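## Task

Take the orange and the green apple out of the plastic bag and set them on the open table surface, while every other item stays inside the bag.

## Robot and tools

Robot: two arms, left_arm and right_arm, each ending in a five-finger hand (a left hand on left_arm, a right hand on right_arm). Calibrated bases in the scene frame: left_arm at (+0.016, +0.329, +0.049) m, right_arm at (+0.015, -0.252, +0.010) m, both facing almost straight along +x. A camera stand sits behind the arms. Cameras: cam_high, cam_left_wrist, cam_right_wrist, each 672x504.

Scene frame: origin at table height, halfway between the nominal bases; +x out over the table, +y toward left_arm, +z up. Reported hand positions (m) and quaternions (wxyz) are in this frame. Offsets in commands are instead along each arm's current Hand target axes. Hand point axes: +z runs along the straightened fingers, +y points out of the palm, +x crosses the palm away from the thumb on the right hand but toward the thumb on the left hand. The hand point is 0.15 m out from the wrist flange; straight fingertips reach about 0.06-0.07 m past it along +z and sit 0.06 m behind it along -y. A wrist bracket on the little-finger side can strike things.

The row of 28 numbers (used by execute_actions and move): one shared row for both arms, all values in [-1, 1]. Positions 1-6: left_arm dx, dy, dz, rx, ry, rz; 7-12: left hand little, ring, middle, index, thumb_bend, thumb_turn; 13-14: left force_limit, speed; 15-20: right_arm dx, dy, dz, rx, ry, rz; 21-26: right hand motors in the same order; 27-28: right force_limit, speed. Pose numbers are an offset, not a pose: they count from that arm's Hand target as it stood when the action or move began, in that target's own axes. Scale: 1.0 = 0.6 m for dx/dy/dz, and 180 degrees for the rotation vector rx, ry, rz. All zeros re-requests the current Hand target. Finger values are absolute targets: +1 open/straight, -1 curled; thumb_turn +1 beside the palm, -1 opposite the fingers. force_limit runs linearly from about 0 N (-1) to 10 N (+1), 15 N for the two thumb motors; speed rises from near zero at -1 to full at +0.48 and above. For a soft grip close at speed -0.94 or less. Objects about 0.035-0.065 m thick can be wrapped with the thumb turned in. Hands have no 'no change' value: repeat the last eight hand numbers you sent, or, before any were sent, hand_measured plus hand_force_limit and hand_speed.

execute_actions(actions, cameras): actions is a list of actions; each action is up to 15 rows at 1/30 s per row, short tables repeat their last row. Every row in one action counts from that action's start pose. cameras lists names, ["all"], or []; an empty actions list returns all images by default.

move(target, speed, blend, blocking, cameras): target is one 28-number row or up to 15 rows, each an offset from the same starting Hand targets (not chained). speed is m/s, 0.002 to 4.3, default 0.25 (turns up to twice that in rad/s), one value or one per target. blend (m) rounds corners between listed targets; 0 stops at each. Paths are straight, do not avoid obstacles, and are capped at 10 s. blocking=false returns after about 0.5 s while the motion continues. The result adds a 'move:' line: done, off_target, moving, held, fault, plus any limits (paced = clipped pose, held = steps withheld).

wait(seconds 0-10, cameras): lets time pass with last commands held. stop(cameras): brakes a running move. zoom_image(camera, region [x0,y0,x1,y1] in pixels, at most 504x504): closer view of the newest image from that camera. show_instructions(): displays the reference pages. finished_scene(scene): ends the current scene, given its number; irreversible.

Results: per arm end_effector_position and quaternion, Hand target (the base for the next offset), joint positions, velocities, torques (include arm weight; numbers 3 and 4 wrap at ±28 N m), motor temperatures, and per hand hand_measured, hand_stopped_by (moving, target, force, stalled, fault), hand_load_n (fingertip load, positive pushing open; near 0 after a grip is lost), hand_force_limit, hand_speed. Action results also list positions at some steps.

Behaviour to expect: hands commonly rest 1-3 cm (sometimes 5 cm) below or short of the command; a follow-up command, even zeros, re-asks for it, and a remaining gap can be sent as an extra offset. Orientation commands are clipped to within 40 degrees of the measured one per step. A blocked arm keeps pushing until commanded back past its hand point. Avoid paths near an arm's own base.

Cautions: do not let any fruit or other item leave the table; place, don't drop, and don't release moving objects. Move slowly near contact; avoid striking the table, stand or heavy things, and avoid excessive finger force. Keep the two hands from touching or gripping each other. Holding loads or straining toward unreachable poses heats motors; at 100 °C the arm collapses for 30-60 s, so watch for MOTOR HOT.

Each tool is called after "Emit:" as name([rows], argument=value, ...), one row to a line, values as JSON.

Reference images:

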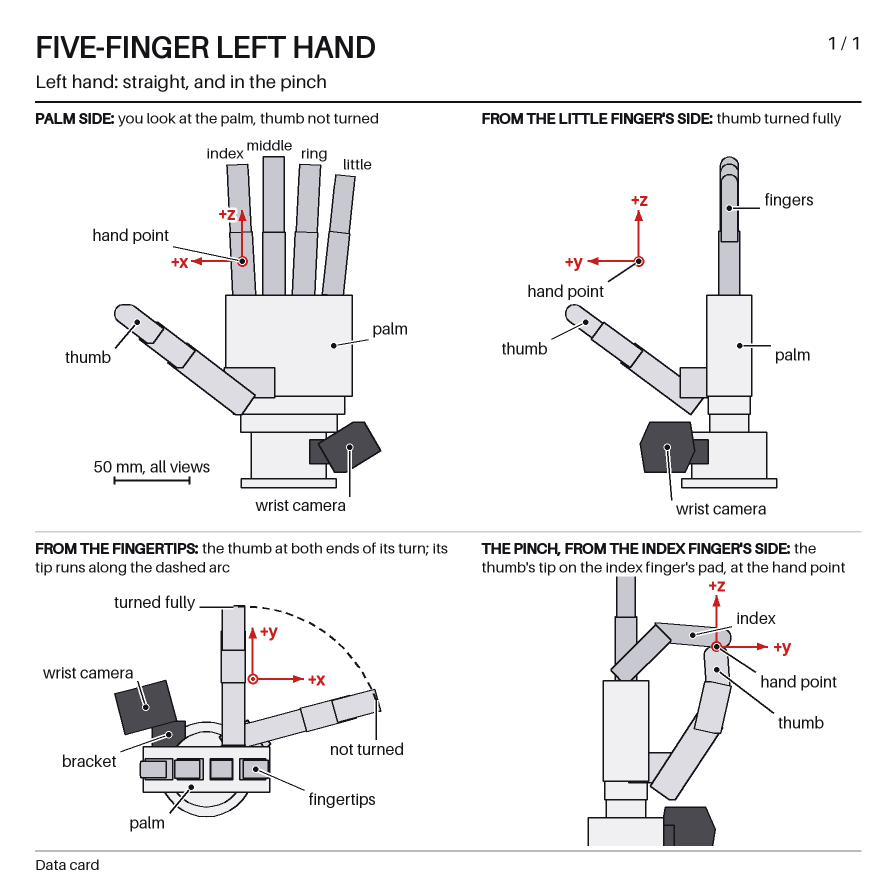

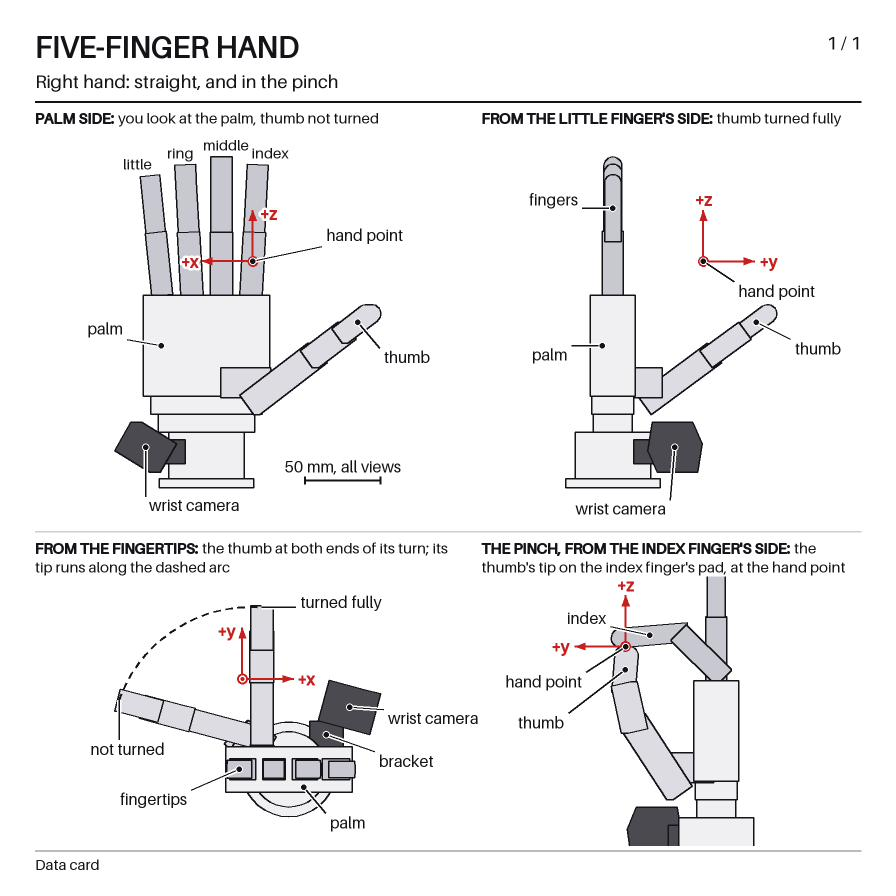

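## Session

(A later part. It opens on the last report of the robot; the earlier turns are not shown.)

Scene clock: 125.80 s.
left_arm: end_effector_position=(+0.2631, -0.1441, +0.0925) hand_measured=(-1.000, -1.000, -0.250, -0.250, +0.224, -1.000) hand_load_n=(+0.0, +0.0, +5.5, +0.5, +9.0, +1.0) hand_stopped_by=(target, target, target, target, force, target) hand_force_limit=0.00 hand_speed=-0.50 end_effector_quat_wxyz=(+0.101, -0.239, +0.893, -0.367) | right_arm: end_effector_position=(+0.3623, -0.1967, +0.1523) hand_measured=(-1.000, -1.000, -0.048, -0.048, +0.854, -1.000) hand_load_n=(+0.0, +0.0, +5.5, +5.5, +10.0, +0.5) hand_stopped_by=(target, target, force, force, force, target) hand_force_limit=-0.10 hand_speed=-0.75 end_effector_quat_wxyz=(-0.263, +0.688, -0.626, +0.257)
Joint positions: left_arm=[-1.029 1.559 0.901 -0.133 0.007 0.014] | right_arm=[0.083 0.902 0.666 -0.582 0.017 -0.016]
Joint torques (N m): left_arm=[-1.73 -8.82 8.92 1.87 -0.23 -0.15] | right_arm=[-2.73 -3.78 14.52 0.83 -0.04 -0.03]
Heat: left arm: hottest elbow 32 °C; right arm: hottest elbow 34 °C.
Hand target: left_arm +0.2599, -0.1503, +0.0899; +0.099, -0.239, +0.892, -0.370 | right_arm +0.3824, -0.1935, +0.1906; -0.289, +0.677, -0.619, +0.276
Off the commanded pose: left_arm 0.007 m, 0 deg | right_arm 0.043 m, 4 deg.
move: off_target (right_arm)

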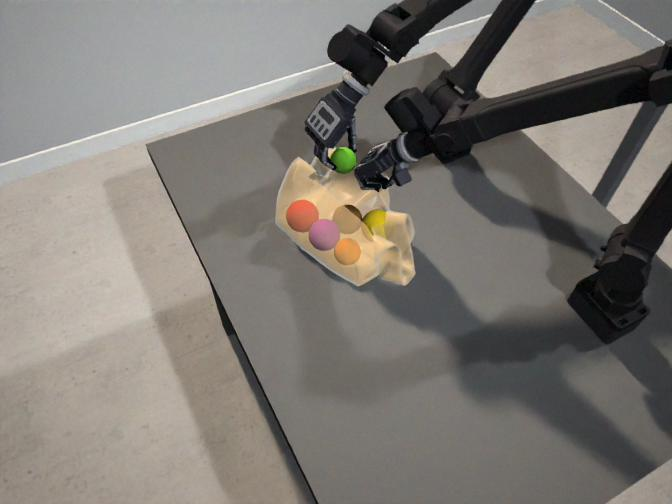

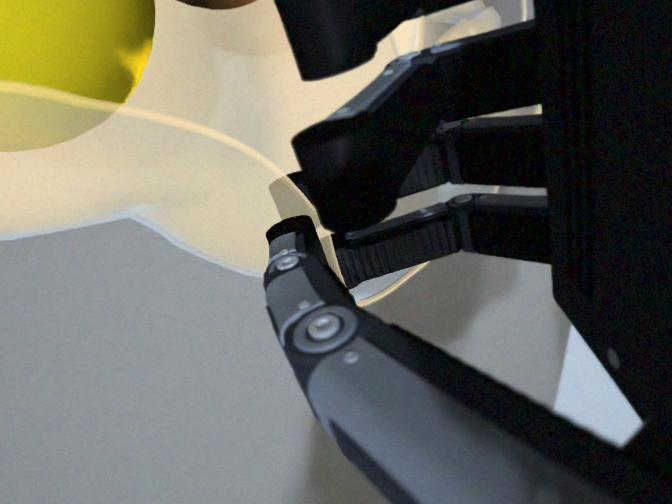

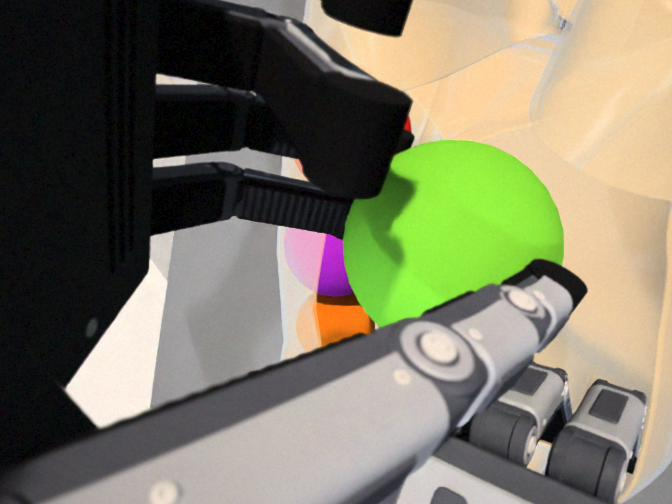

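Emit:
move([
  [0,0,0,0,0,0,-1,-1,-0.25,-0.25,-0.4,-1,0,-0.5,0.291,0.144,-0.166,0,0.1218,0.1218,-1,-1,-0.35,-0.35,-0.3,-1,-0.1,-0.75],
  [0,0,0,0,0,0,-1,-1,-0.25,-0.25,-0.4,-1,0,-0.5,0.296,0.309,-0.0015,0,0.1218,0.1218,-1,-1,-0.35,-0.35,-0.3,-1,-0.1,-0.75],
], speed=[0.25,0.15], blend=[0.03,0], cameras=["cam_high","cam_right_wrist"])

Scene clock: 129.90 s.
left_arm: end_effector_position=(+0.2631, -0.1441, +0.0925) hand_measured=(-1.000, -1.000, -0.250, -0.250, +0.224, -1.000) hand_load_n=(+0.0, +0.0, +5.5, +0.0, +9.0, +1.0) hand_stopped_by=(target, target, target, target, force, target) hand_force_limit=0.00 hand_speed=-0.50 end_effector_quat_wxyz=(+0.101, -0.239, +0.893, -0.367) | right_arm: end_effector_position=(+0.2725, -0.3799, +0.0629) hand_measured=(-1.000, -1.000, -0.048, -0.048, +0.854, -1.000) hand_load_n=(+0.5, +0.0, +6.0, +5.5, +10.0, +0.0) hand_stopped_by=(target, target, force, force, force, target) hand_force_limit=-0.10 hand_speed=-0.75 end_effector_quat_wxyz=(+0.216, -0.482, +0.779, -0.337)
Joint positions: left_arm=[-1.029 1.559 0.901 -0.133 0.007 0.014] | right_arm=[-0.635 0.732 0.316 -0.339 -0.136 -0.11]
Joint torques (N m): left_arm=[-1.73 -8.76 8.91 1.92 -0.24 -0.15] | right_arm=[-3.19 0.21 7.99 2.19 -0.11 -0.23]
Heat: left arm: hottest elbow 32 °C; right arm: hottest elbow 35 °C.
Hand target: left_arm +0.2599, -0.1503, +0.0899; +0.099, -0.239, +0.892, -0.370 | right_arm +0.2708, -0.3832, +0.0583; +0.214, -0.483, +0.778, -0.339
Off the commanded pose: left_arm 0.007 m, 0 deg | right_arm 0.006 m, 0 deg.
move: done
Images, in order (width x height): cam_high 672x504, cam_right_wrist 672x504.

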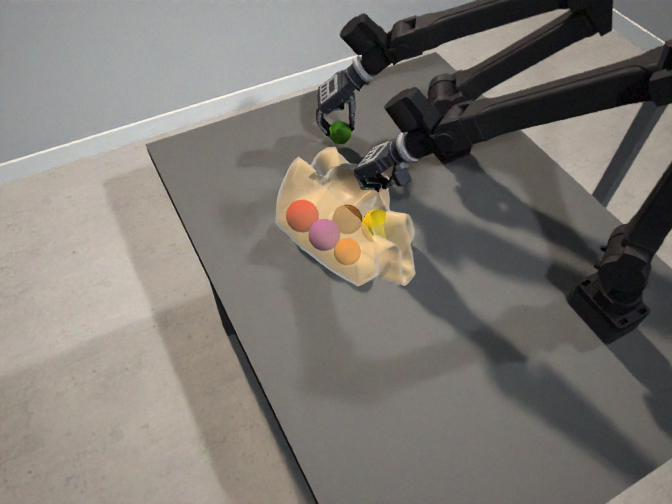

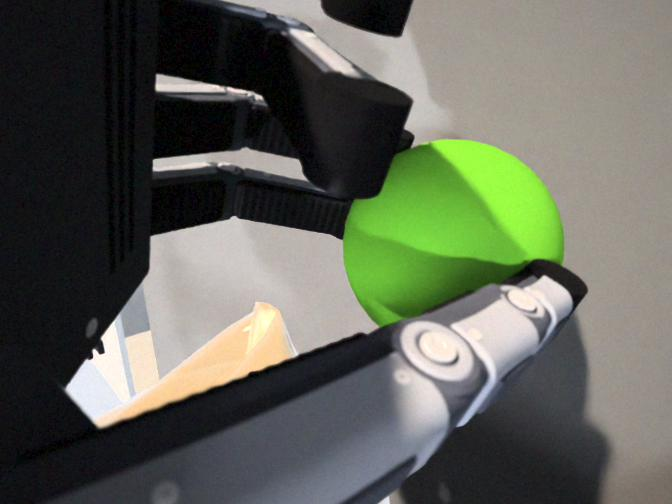

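Emit:
move([
  [0,0,0,0,0,0,-1,-1,-0.25,-0.25,-0.4,-1,0,-0.5,0,0.013,0.013,0,0,0,-1,-1,-0.35,-0.35,-0.3,-1,-0.1,-0.75],
], speed=[0.05])

Scene clock: 131.37 s.
left_arm: end_effector_position=(+0.2631, -0.1441, +0.0925) hand_measured=(-1.000, -1.000, -0.250, -0.250, +0.224, -1.000) hand_load_n=(+0.5, +0.0, +5.5, +0.0, +9.0, +1.0) hand_stopped_by=(target, target, target, target, force, target) hand_force_limit=0.00 hand_speed=-0.50 end_effector_quat_wxyz=(+0.101, -0.239, +0.893, -0.367) | right_arm: end_effector_position=(+0.2736, -0.3808, +0.0528) hand_measured=(-1.000, -1.000, -0.048, -0.048, +0.854, -1.000) hand_load_n=(+0.0, +0.0, +5.5, +5.5, +9.5, +0.5) hand_stopped_by=(target, target, force, force, force, target) hand_force_limit=-0.10 hand_speed=-0.75 end_effector_quat_wxyz=(+0.217, -0.482, +0.779, -0.338)
Joint positions: left_arm=[-1.029 1.559 0.901 -0.133 0.007 0.014] | right_arm=[-0.635 0.762 0.296 -0.287 -0.136 -0.11]
Joint torques (N m): left_arm=[-1.67 -8.76 8.9 1.91 -0.24 -0.15] | right_arm=[-2.9 0.38 7.79 1.98 -0.11 -0.24]
Heat: left arm: hottest elbow 32 °C; right arm: hottest elbow 34 °C.
Hand target: left_arm +0.2599, -0.1503, +0.0899; +0.099, -0.239, +0.892, -0.370 | right_arm +0.2712, -0.3834, +0.0473; +0.214, -0.483, +0.779, -0.339
Off the commanded pose: left_arm 0.007 m, 0 deg | right_arm 0.007 m, 0 deg.
move: done

Emit:
move([
  [0,0,0,0,0,0,-1,-1,-0.25,-0.25,-0.4,-1,0,-0.5,0,0.008,0.008,0,0,0,-1,-1,-0.35,-0.35,-0.3,-1,-0.1,-0.75],
], speed=[0.05])

Scene clock: 132.60 s.
left_arm: end_effector_position=(+0.2631, -0.1441, +0.0925) hand_measured=(-1.000, -1.000, -0.250, -0.250, +0.224, -1.000) hand_load_n=(+0.0, +0.0, +5.5, +0.0, +9.0, +1.0) hand_stopped_by=(target, target, target, target, force, target) hand_force_limit=0.00 hand_speed=-0.50 end_effector_quat_wxyz=(+0.101, -0.239, +0.893, -0.367) | right_arm: end_effector_position=(+0.2746, -0.3815, +0.0474) hand_measured=(-1.000, -1.000, -0.048, -0.048, +0.854, -1.000) hand_load_n=(+0.5, +0.0, +5.5, +5.0, +10.5, +0.5) hand_stopped_by=(target, target, force, force, force, target) hand_force_limit=-0.10 hand_speed=-0.75 end_effector_quat_wxyz=(+0.217, -0.481, +0.778, -0.339)
Joint positions: left_arm=[-1.029 1.559 0.901 -0.133 0.007 0.014] | right_arm=[-0.635 0.78 0.285 -0.255 -0.136 -0.11]
Joint torques (N m): left_arm=[-1.85 -8.7 8.96 1.88 -0.24 -0.15] | right_arm=[-3.02 0.44 7.51 1.98 -0.09 -0.25]
Heat: left arm: hottest elbow 32 °C; right arm: hottest elbow 34 °C.
Hand target: left_arm +0.2599, -0.1503, +0.0899; +0.099, -0.239, +0.892, -0.370 | right_arm +0.2715, -0.3835, +0.0405; +0.214, -0.483, +0.778, -0.339
Off the commanded pose: left_arm 0.007 m, 0 deg | right_arm 0.008 m, 0 deg.
move: done

Emit:
move([
  [0,0,0,0,0,0,-1,-1,-0.25,-0.25,-0.4,-1,0,-0.5,0,-0.004,-0.004,0,0,0,-1,-1,0.6,0.6,1,-1,-0.4,-0.7],
], speed=[0.05], cameras=["cam_right_wrist","cam_high"])

Scene clock: 134.30 s.
left_arm: end_effector_position=(+0.2631, -0.1441, +0.0925) hand_measured=(-1.000, -1.000, -0.250, -0.250, +0.224, -1.000) hand_load_n=(+0.0, +0.0, +5.5, +0.0, +9.0, +1.0) hand_stopped_by=(target, target, target, target, force, target) hand_force_limit=0.00 hand_speed=-0.50 end_effector_quat_wxyz=(+0.101, -0.239, +0.893, -0.367) | right_arm: end_effector_position=(+0.2746, -0.3815, +0.0474) hand_measured=(-1.000, -1.000, +0.600, +0.600, +1.000, -1.000) hand_load_n=(+0.0, +0.0, +0.0, +0.0, +0.0, +0.0) hand_stopped_by=(target, target, target, target, target, target) hand_force_limit=-0.40 hand_speed=-0.70 end_effector_quat_wxyz=(+0.217, -0.481, +0.778, -0.339)
Joint positions: left_arm=[-1.029 1.559 0.901 -0.133 0.007 0.014] | right_arm=[-0.635 0.78 0.285 -0.255 -0.136 -0.11]
Joint torques (N m): left_arm=[-1.73 -8.7 8.95 1.88 -0.24 -0.14] | right_arm=[-2.73 -0.62 8.02 1.37 -0.12 -0.23]
Heat: left arm: hottest elbow 32 °C; right arm: hottest elbow 34 °C.
Hand target: left_arm +0.2599, -0.1503, +0.0899; +0.099, -0.239, +0.892, -0.370 | right_arm +0.2713, -0.3834, +0.0439; +0.214, -0.483, +0.779, -0.339
Off the commanded pose: left_arm 0.007 m, 0 deg | right_arm 0.005 m, 0 deg.
move: done
Images, in order (width x height): cam_high 672x504, cam_right_wrist 672x504.

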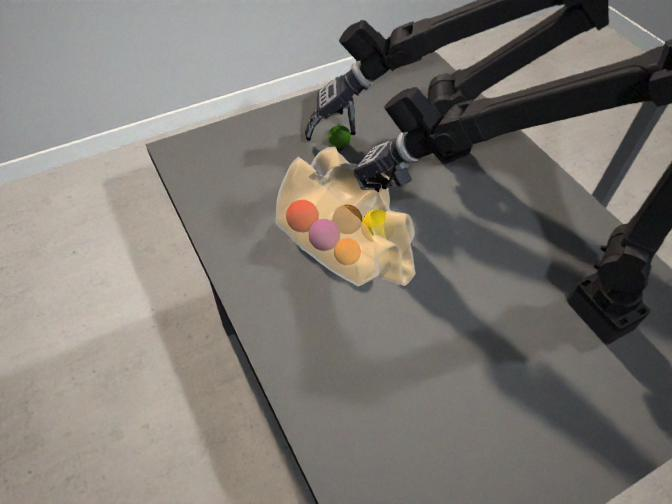

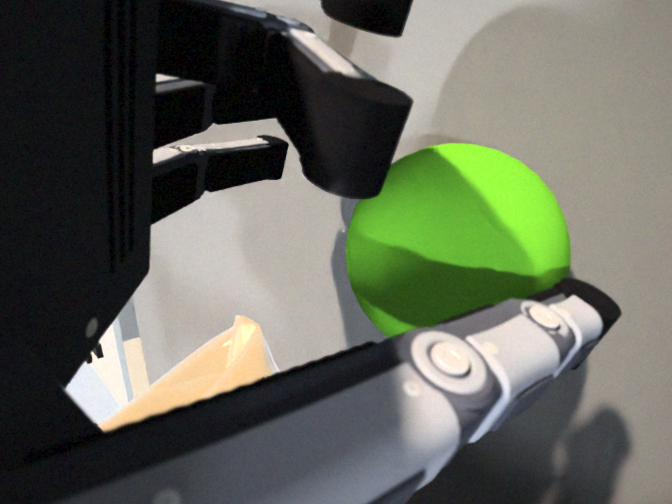

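Emit:
move([
  [0,0,0,0,0,0,-1,-1,-0.25,-0.25,-0.4,-1,0,-0.5,0,-0.19,-0.19,0,0,0,-1,-1,0.6,0.6,1,-1,-0.4,-0.7],
  [0,-0.03,-0.03,0,0,0,-1,-1,-0.25,-0.25,1,-1,0,-0.5,0,-0.19,-0.19,0,0,0,-1,-1,0.6,0.6,1,-1,-0.4,-0.7],
  [0,-0.03,-0.03,0,0,0,-1,-1,1,1,1,-1,0,-0.5,0,-0.19,-0.19,0,0,0,-1,-1,0.6,0.6,1,-1,-0.4,-0.7],
], speed=[0.2,0.1,0.1], cameras=["all"])

Emit:
zoom_image(camera="cam_high", region=[240, 110, 440, 310])

Scene clock: 152.33 s.
left_arm: end_effector_position=(+0.2572, -0.1344, +0.0940) hand_measured=(-1.000, -1.000, +1.000, +1.000, +1.000, -1.000) hand_load_n=(+0.0, +0.0, +0.0, +0.0, +0.0, +0.0) hand_stopped_by=(target, target, target, target, target, target) hand_force_limit=0.00 hand_speed=-0.50 end_effector_quat_wxyz=(+0.096, -0.242, +0.900, -0.350) | right_arm: end_effector_position=(+0.2567, -0.3689, +0.1682) hand_measured=(-1.000, -1.000, +0.600, +0.600, +1.000, -1.000) hand_load_n=(+0.0, +0.5, +0.0, +0.0, +0.0, +0.0) hand_stopped_by=(target, target, target, target, target, target) hand_force_limit=-0.40 hand_speed=-0.70 end_effector_quat_wxyz=(+0.205, -0.486, +0.791, -0.309)
Joint positions: left_arm=[-1.029 1.54 0.901 -0.188 0.007 0.013] | right_arm=[-0.638 0.606 0.586 -0.801 -0.139 -0.113]
Joint torques (N m): left_arm=[-1.73 -10.7 11.6 1.17 -0.22 -0.13] | right_arm=[-3.43 -0.32 14.57 0.9 -0.13 -0.25]
Heat: left arm: hottest elbow 32 °C; right arm: hottest elbow 35 °C.
Hand target: left_arm +0.2599, -0.1503, +0.1155; +0.099, -0.239, +0.892, -0.370 | right_arm +0.2653, -0.3812, +0.2050; +0.214, -0.483, +0.778, -0.339
Off the commanded pose: left_arm 0.027 m, 2 deg | right_arm 0.040 m, 4 deg.
move: off_target (left_arm, right_arm); target 2's new numbers were sent with left_arm's hand 0.027 m and 2 deg from that target; target 3's new numbers were sent with left_arm's hand 0.027 m and 2 deg from that target

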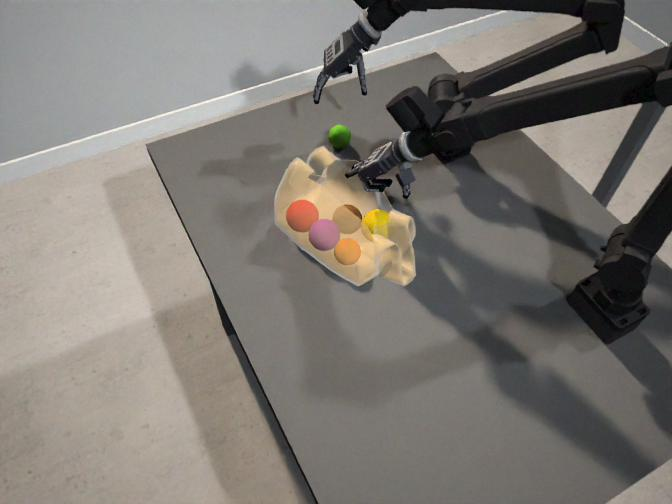

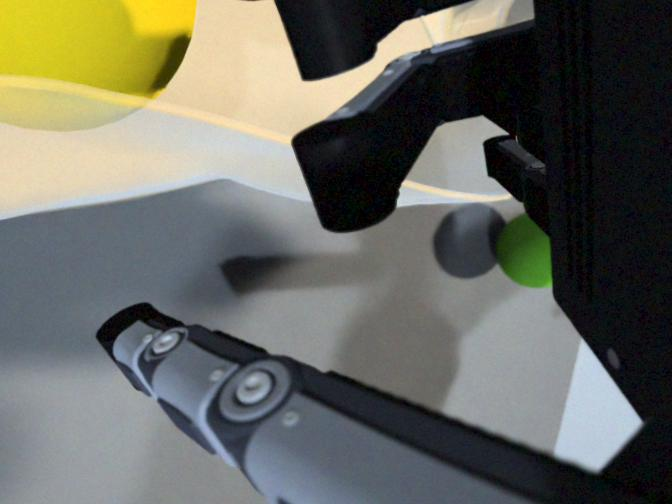

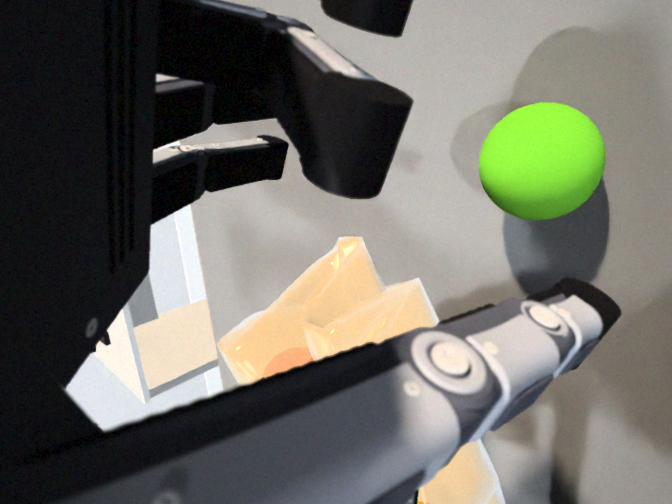

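Scaled by 2.520 from the camera's 672x504 image, which has a finer 960x720 frame.

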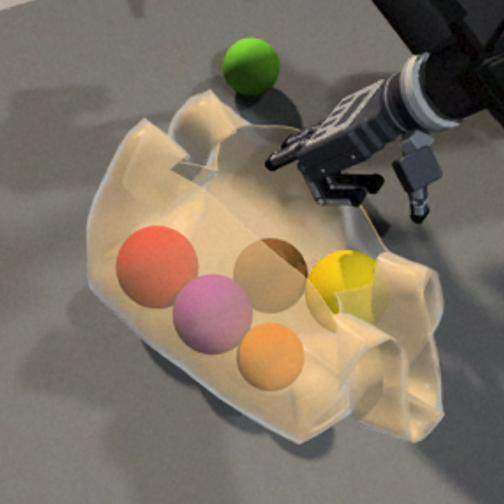

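Emit:
move([
  [0,-0.118,-0.118,0,0,0,-1,-1,1,1,1,-1,0,-0.5,0,0,0,0,0,0,-1,-1,0.6,0.6,1,-1,-0.4,-0.7],
  [-0.2,0.008,-0.29,0,-0.1178,-0.1178,-1,-1,0.5,0.5,1,-1,0,0,-0.399,0.066,0.063,0,-0.1705,-0.1705,-1,-1,0.3,0.3,1,-1,-0.4,0],
], speed=[0.2,0.25], blend=[0.03,0], cameras=["all"])

Emit:
zoom_image(camera="cam_high", region=[240, 110, 440, 310])

Emit:
zoom_image(camera="cam_right_wrist", region=[150, 0, 672, 504])

Scene clock: 159.47 s.
left_arm: end_effector_position=(+0.2978, +0.0148, +0.2310) hand_measured=(-1.000, -1.000, +0.500, +0.500, +1.000, -1.000) hand_load_n=(+0.0, +0.0, +0.0, -0.5, +0.0, +0.0) hand_stopped_by=(target, target, target, target, target, target) hand_force_limit=0.00 hand_speed=0.00 end_effector_quat_wxyz=(+0.189, -0.453, +0.806, -0.329) | right_arm: end_effector_position=(+0.3449, -0.1740, +0.1213) hand_measured=(-1.000, -1.000, +0.300, +0.300, +1.000, -1.000) hand_load_n=(+0.0, +0.0, +0.0, +0.0, +0.0, +0.0) hand_stopped_by=(target, target, target, target, target, target) hand_force_limit=-0.40 hand_speed=0.00 end_effector_quat_wxyz=(-0.291, +0.742, -0.562, +0.222)
Joint positions: left_arm=[-0.834 1.07 0.862 -0.607 -0.209 -0.206] | right_arm=[0.099 0.909 0.586 -0.506 -0.116 -0.127]
Joint torques (N m): left_arm=[0.09 -5.25 10.35 1.17 -0.33 -0.14] | right_arm=[-1.61 -2.2 14.04 1.81 -0.03 -0.28]
Heat: left arm: hottest elbow 33 °C; right arm: hottest elbow 35 °C.
Hand target: left_arm +0.3006, +0.0192, +0.2350; +0.192, -0.462, +0.800, -0.331 | right_arm +0.3720, -0.1666, +0.1514; -0.313, +0.741, -0.541, +0.245
Off the commanded pose: left_arm 0.007 m, 1 deg | right_arm 0.041 m, 4 deg.
move: off_target (right_arm); target 2's new numbers were sent with right_arm's hand 0.041 m and 4 deg from that target

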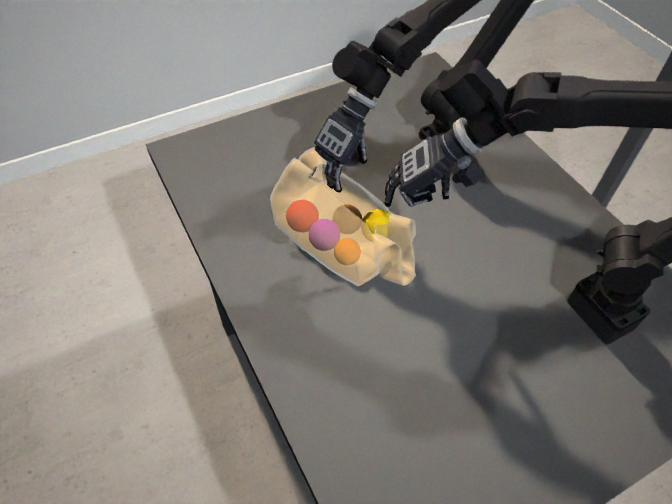

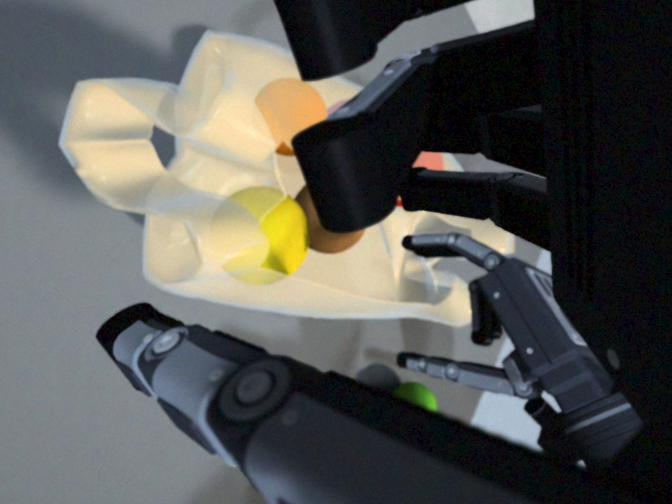

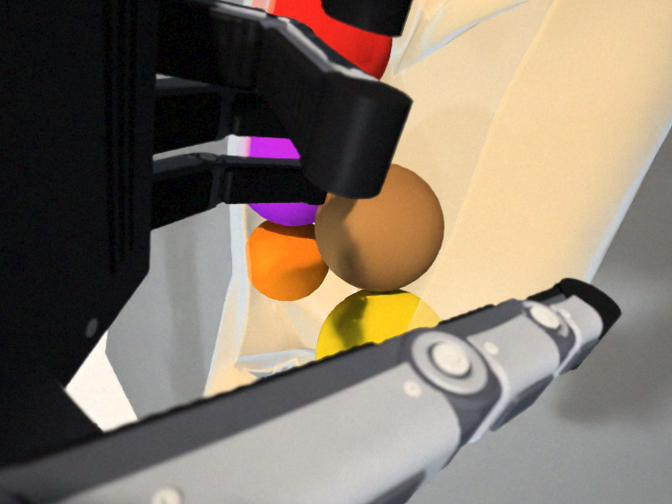

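Scaled by 2.520 from the camera's 672x504 image, which has a finer 960x720 frame.

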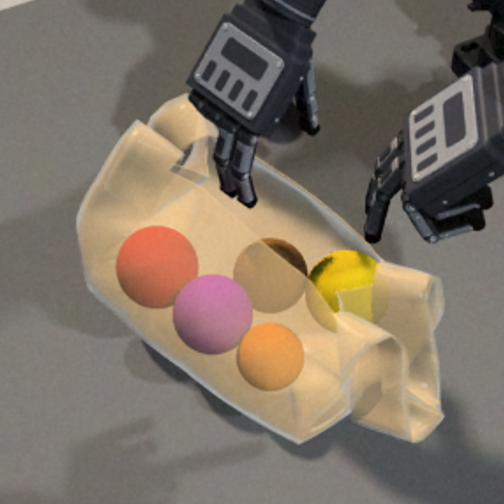

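Region (150, 0, 672, 504) is 522x504 pixels. A region can be at most 504 by 504 pixels.

Emit:
move([
  [0,0,0,0,0,0,-1,-1,0.5,0.5,1,-1,0,0,-0.114,0.0503,0.0355,0,-0.0884,-0.0884,-1,-1,0.3,0.3,1,-1,-0.4,0],
], speed=[0.15], cameras=["all"])

Emit:
zoom_image(camera="cam_high", region=[240, 110, 440, 310])

Emit:
zoom_image(camera="cam_right_wrist", region=[180, 0, 580, 400])

Emit:
zoom_image(camera="cam_left_wrist", region=[30, 0, 530, 400])

Scene clock: 166.83 s.
left_arm: end_effector_position=(+0.2978, +0.0148, +0.2310) hand_measured=(-1.000, -1.000, +0.500, +0.500, +1.000, -1.000) hand_load_n=(+0.0, +0.0, +0.0, +0.0, +0.0, +0.5) hand_stopped_by=(target, target, target, target, target, target) hand_force_limit=0.00 hand_speed=0.00 end_effector_quat_wxyz=(+0.189, -0.453, +0.806, -0.329) | right_arm: end_effector_position=(+0.3383, -0.1105, +0.1065) hand_measured=(-1.000, -1.000, +0.300, +0.300, +1.000, -1.000) hand_load_n=(+0.0, +0.0, +0.0, +0.0, +0.0, +0.0) hand_stopped_by=(target, target, target, target, target, target) hand_force_limit=-0.40 hand_speed=0.00 end_effector_quat_wxyz=(-0.340, +0.832, -0.403, +0.173)
Joint positions: left_arm=[-0.834 1.07 0.862 -0.607 -0.209 -0.206] | right_arm=[0.226 1 0.586 -0.419 -0.292 -0.327]
Joint torques (N m): left_arm=[0.21 -5.3 10.35 1.2 -0.32 -0.14] | right_arm=[-1.08 -3.08 10.14 1.88 -0.21 -0.3]
Heat: left arm: hottest elbow 33 °C; right arm: hottest elbow 36 °C.
Hand target: left_arm +0.3006, +0.0192, +0.2350; +0.192, -0.462, +0.800, -0.331 | right_arm +0.3472, -0.1037, +0.1132; -0.348, +0.835, -0.385, +0.181
Off the commanded pose: left_arm 0.007 m, 1 deg | right_arm 0.013 m, 2 deg.
move: off_target (right_arm)

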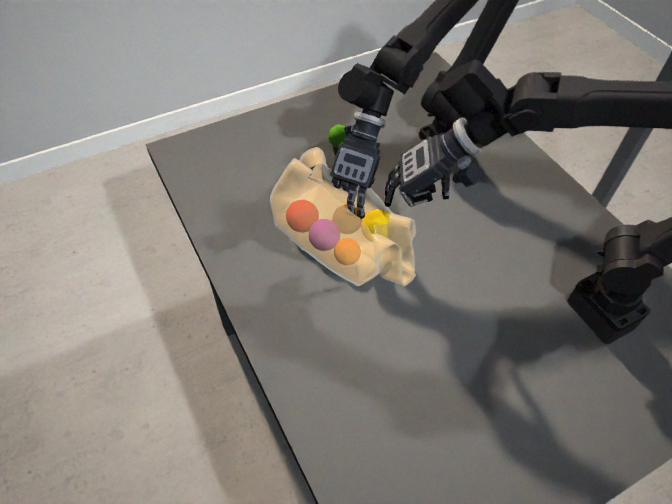

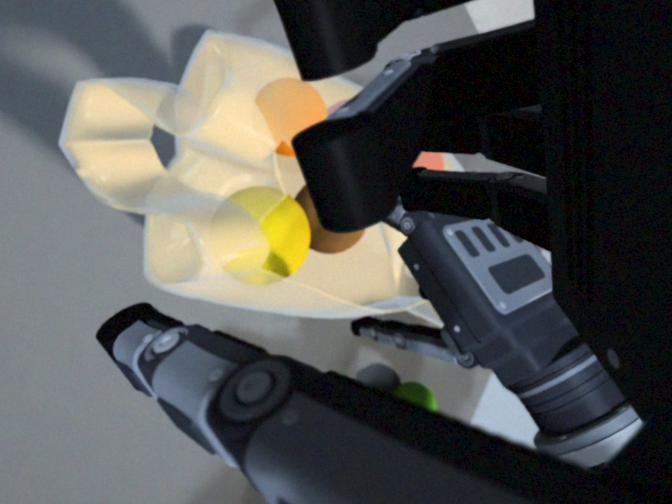

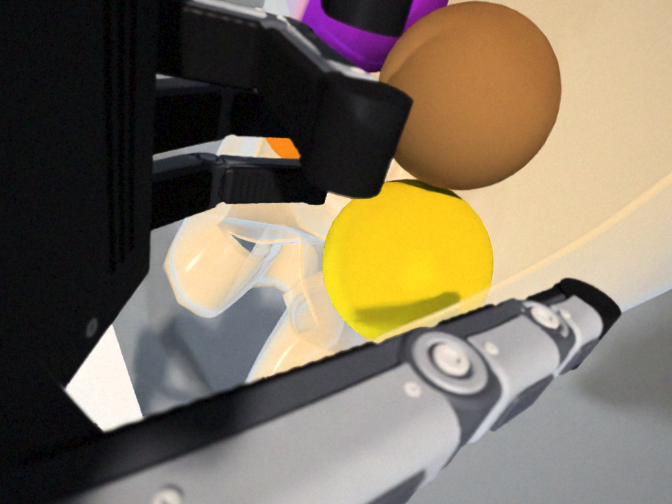

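Scaled by 2.520 from the camera's 672x504 image, which has a finer 960x720 frame.

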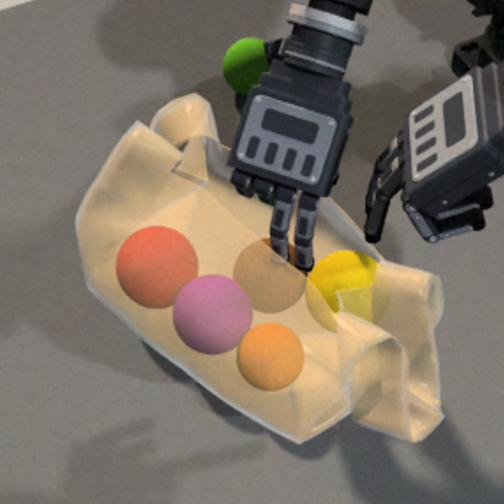

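Scaled by 1.260 from the camera's 672x504 image, which has a finer 960x720 frame.

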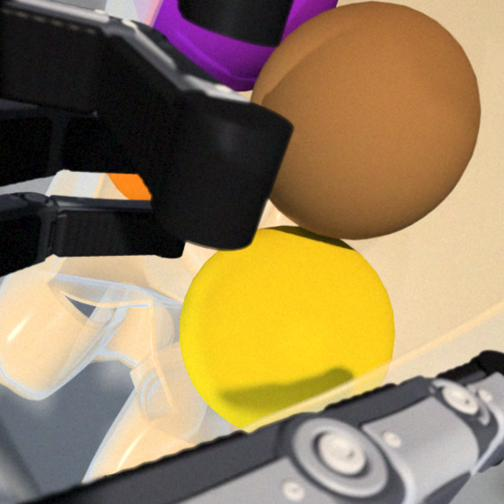

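Scaled by 1.008 from the camera's 672x504 image, which has a finer 960x720 frame.

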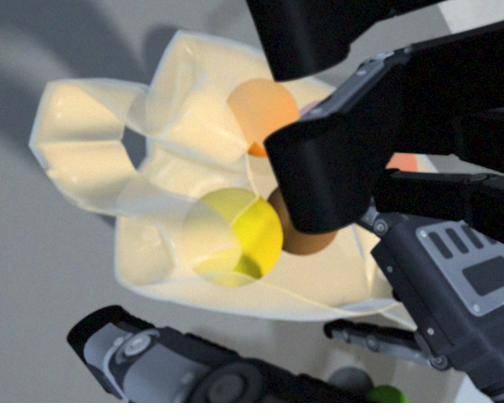

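Emit:
move([
  [0,0,0,0,0,0,-1,-1,0.5,0.5,1,-1,0,0,-0.0025,-0.0748,0.0748,0,0,0,-1,-1,0.3,0.3,1,-1,-0.4,0],
], speed=[0.1], cameras=["all"])

Emit:
zoom_image(camera="cam_high", region=[240, 110, 440, 310])

Emit:
zoom_image(camera="cam_right_wrist", region=[180, 0, 580, 400])

Scene clock: 169.07 s.
left_arm: end_effector_position=(+0.2978, +0.0148, +0.2310) hand_measured=(-1.000, -1.000, +0.500, +0.500, +1.000, -1.000) hand_load_n=(+0.0, +0.0, +0.0, +0.0, +0.0, +0.0) hand_stopped_by=(target, target, target, target, target, target) hand_force_limit=0.00 hand_speed=0.00 end_effector_quat_wxyz=(+0.189, -0.453, +0.806, -0.329) | right_arm: end_effector_position=(+0.3672, -0.0782, +0.0890) hand_measured=(-1.000, -1.000, +0.300, +0.300, +1.000, -1.000) hand_load_n=(+0.0, +0.0, +0.0, +0.0, +0.0, +0.0) hand_stopped_by=(target, target, target, target, target, target) hand_force_limit=-0.40 hand_speed=0.00 end_effector_quat_wxyz=(-0.326, +0.845, -0.393, +0.162)
Joint positions: left_arm=[-0.834 1.07 0.862 -0.607 -0.209 -0.206] | right_arm=[0.31 1.169 0.66 -0.35 -0.243 -0.298]
Joint torques (N m): left_arm=[0.09 -5.19 10.33 1.21 -0.33 -0.14] | right_arm=[-1.26 -4.95 13.2 1.81 0.11 0.08]
Heat: left arm: hottest elbow 33 °C; right arm: hottest elbow 36 °C.
Hand target: left_arm +0.3006, +0.0192, +0.2350; +0.192, -0.462, +0.800, -0.331 | right_arm +0.3952, -0.0620, +0.1146; -0.348, +0.835, -0.385, +0.181
Off the commanded pose: left_arm 0.007 m, 1 deg | right_arm 0.041 m, 4 deg.
move: off_target (right_arm)

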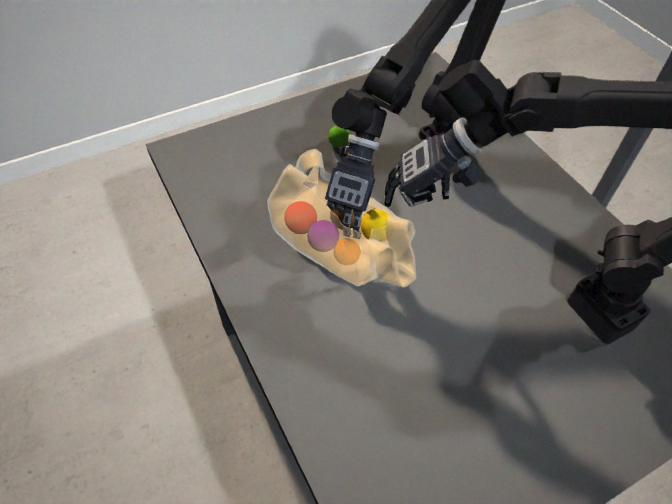

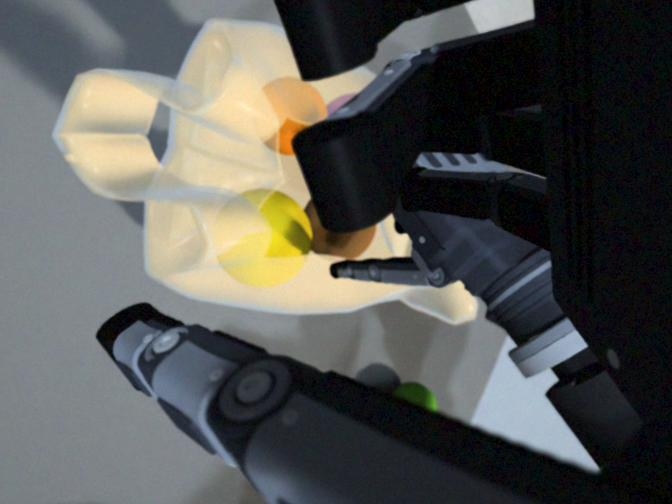

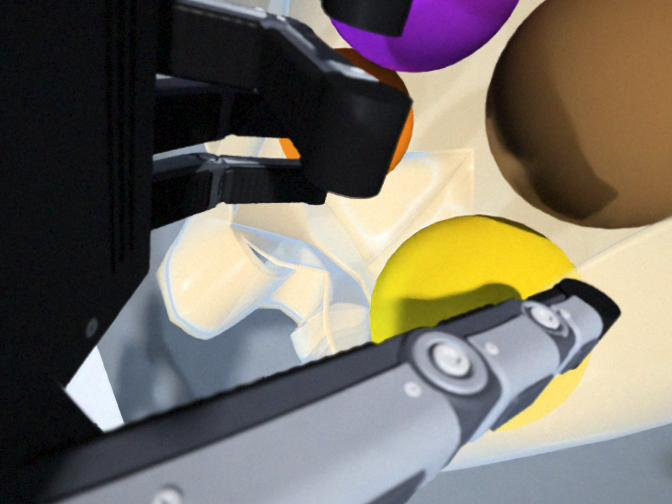

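Scaled by 2.520 from the camera's 672x504 image, which has a finer 960x720 frame.

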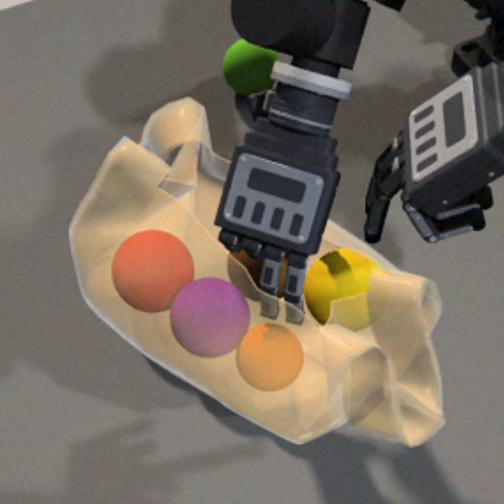

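Scaled by 1.260 from the camera's 672x504 image, which has a finer 960x720 frame.

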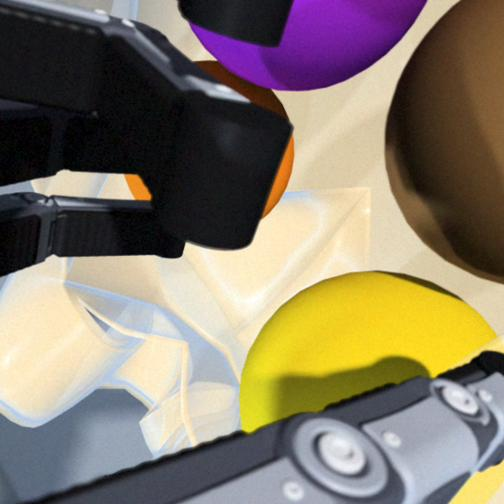

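Emit:
zoom_image(camera="cam_left_wrist", region=[130, 10, 380, 300])

Scaled by 1.738 from the camera's 672x504 image, which has a finer 960x720 frame.

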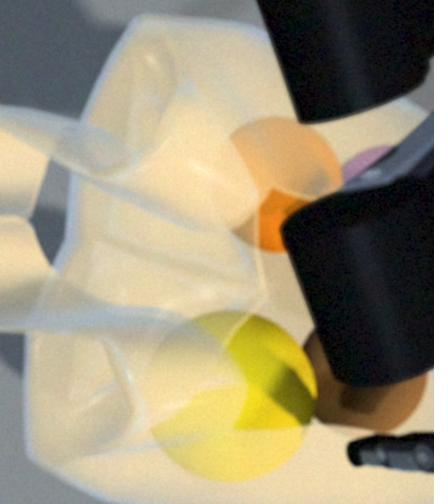

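Emit:
move([
  [0,0,0,0,0,0,-1,-1,0.5,0.5,1,-1,0,0,0,-0.02,-0.02,0,0,0,-1,-1,0.3,0.3,1,-1,-0.4,0],
  [0,0,0,0,0,0,-1,-1,0.5,0.5,1,-1,0,0,0.0087,-0.0903,0.082,0,0,0,-1,-1,0.3,0.3,1,-1,-0.4,0],
], speed=[0.1,0.1], cameras=["all"])

Emit:
zoom_image(camera="cam_high", region=[240, 110, 440, 310])

Emit:
zoom_image(camera="cam_right_wrist", region=[180, 0, 580, 400])

Emit:
zoom_image(camera="cam_left_wrist", region=[130, 10, 380, 300])

Scene clock: 173.80 s.
left_arm: end_effector_position=(+0.2978, +0.0148, +0.2310) hand_measured=(-1.000, -1.000, +0.500, +0.500, +1.000, -1.000) hand_load_n=(+0.0, +0.0, +0.0, +0.0, +0.0, +0.0) hand_stopped_by=(target, target, target, target, target, target) hand_force_limit=0.00 hand_speed=0.00 end_effector_quat_wxyz=(+0.189, -0.453, +0.806, -0.329) | right_arm: end_effector_position=(+0.4273, -0.0379, +0.0958) hand_measured=(-1.000, -1.000, +0.300, +0.300, +1.000, -1.000) hand_load_n=(+0.5, +0.0, +0.0, +0.0, +0.0, +0.0) hand_stopped_by=(target, target, target, target, target, target) hand_force_limit=-0.40 hand_speed=0.00 end_effector_quat_wxyz=(-0.325, +0.845, -0.392, +0.164)
Joint positions: left_arm=[-0.834 1.07 0.862 -0.607 -0.209 -0.206] | right_arm=[0.363 1.355 0.838 -0.331 -0.206 -0.26]
Joint torques (N m): left_arm=[0.15 -5.3 10.33 1.2 -0.32 -0.15] | right_arm=[-1.49 -7.12 13.14 1.69 0.15 0.1]
Heat: left arm: hottest elbow 33 °C; right arm: hottest elbow 37 °C.
Hand target: left_arm +0.3006, +0.0192, +0.2350; +0.192, -0.462, +0.800, -0.331 | right_arm +0.4545, -0.0192, +0.1197; -0.348, +0.835, -0.385, +0.181
Off the commanded pose: left_arm 0.007 m, 1 deg | right_arm 0.041 m, 4 deg.
move: off_target (right_arm)

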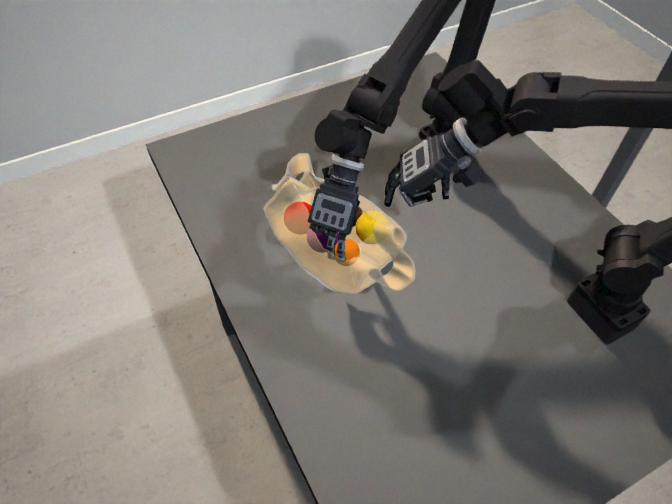

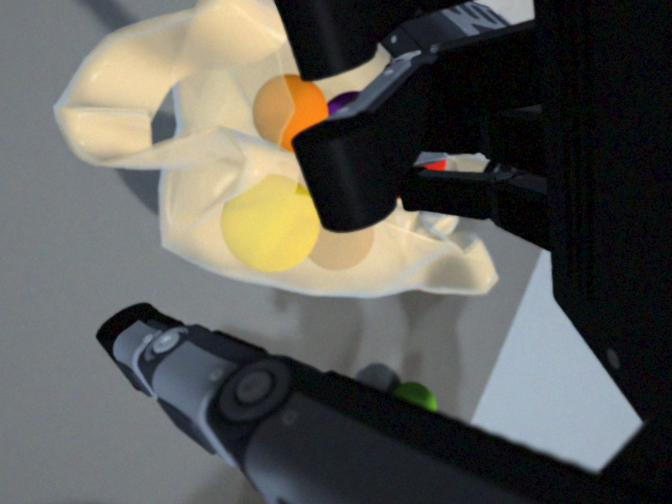

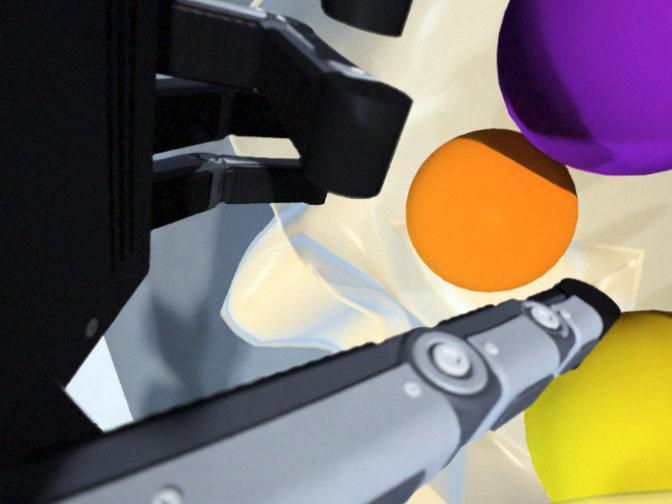

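Scaled by 2.520 from the camera's 672x504 image, which has a finer 960x720 frame.

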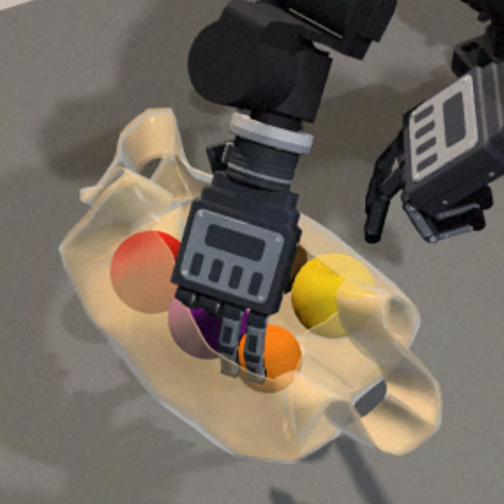

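Scaled by 1.260 from the camera's 672x504 image, which has a finer 960x720 frame.

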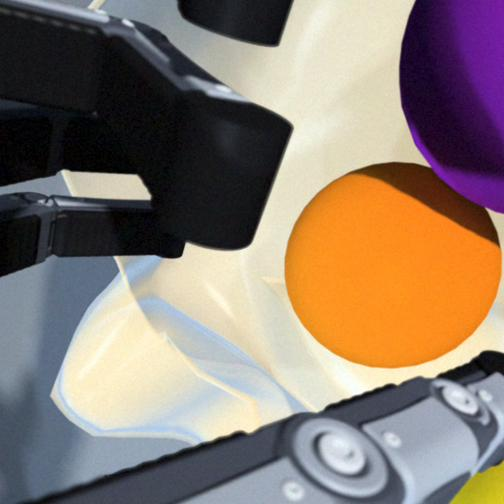

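Scaled by 1.738 from the camera's 672x504 image, which has a finer 960x720 frame.

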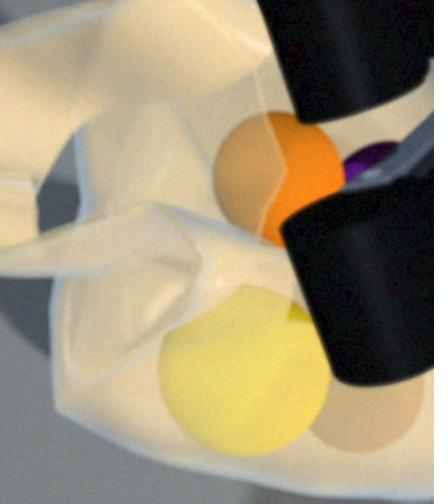

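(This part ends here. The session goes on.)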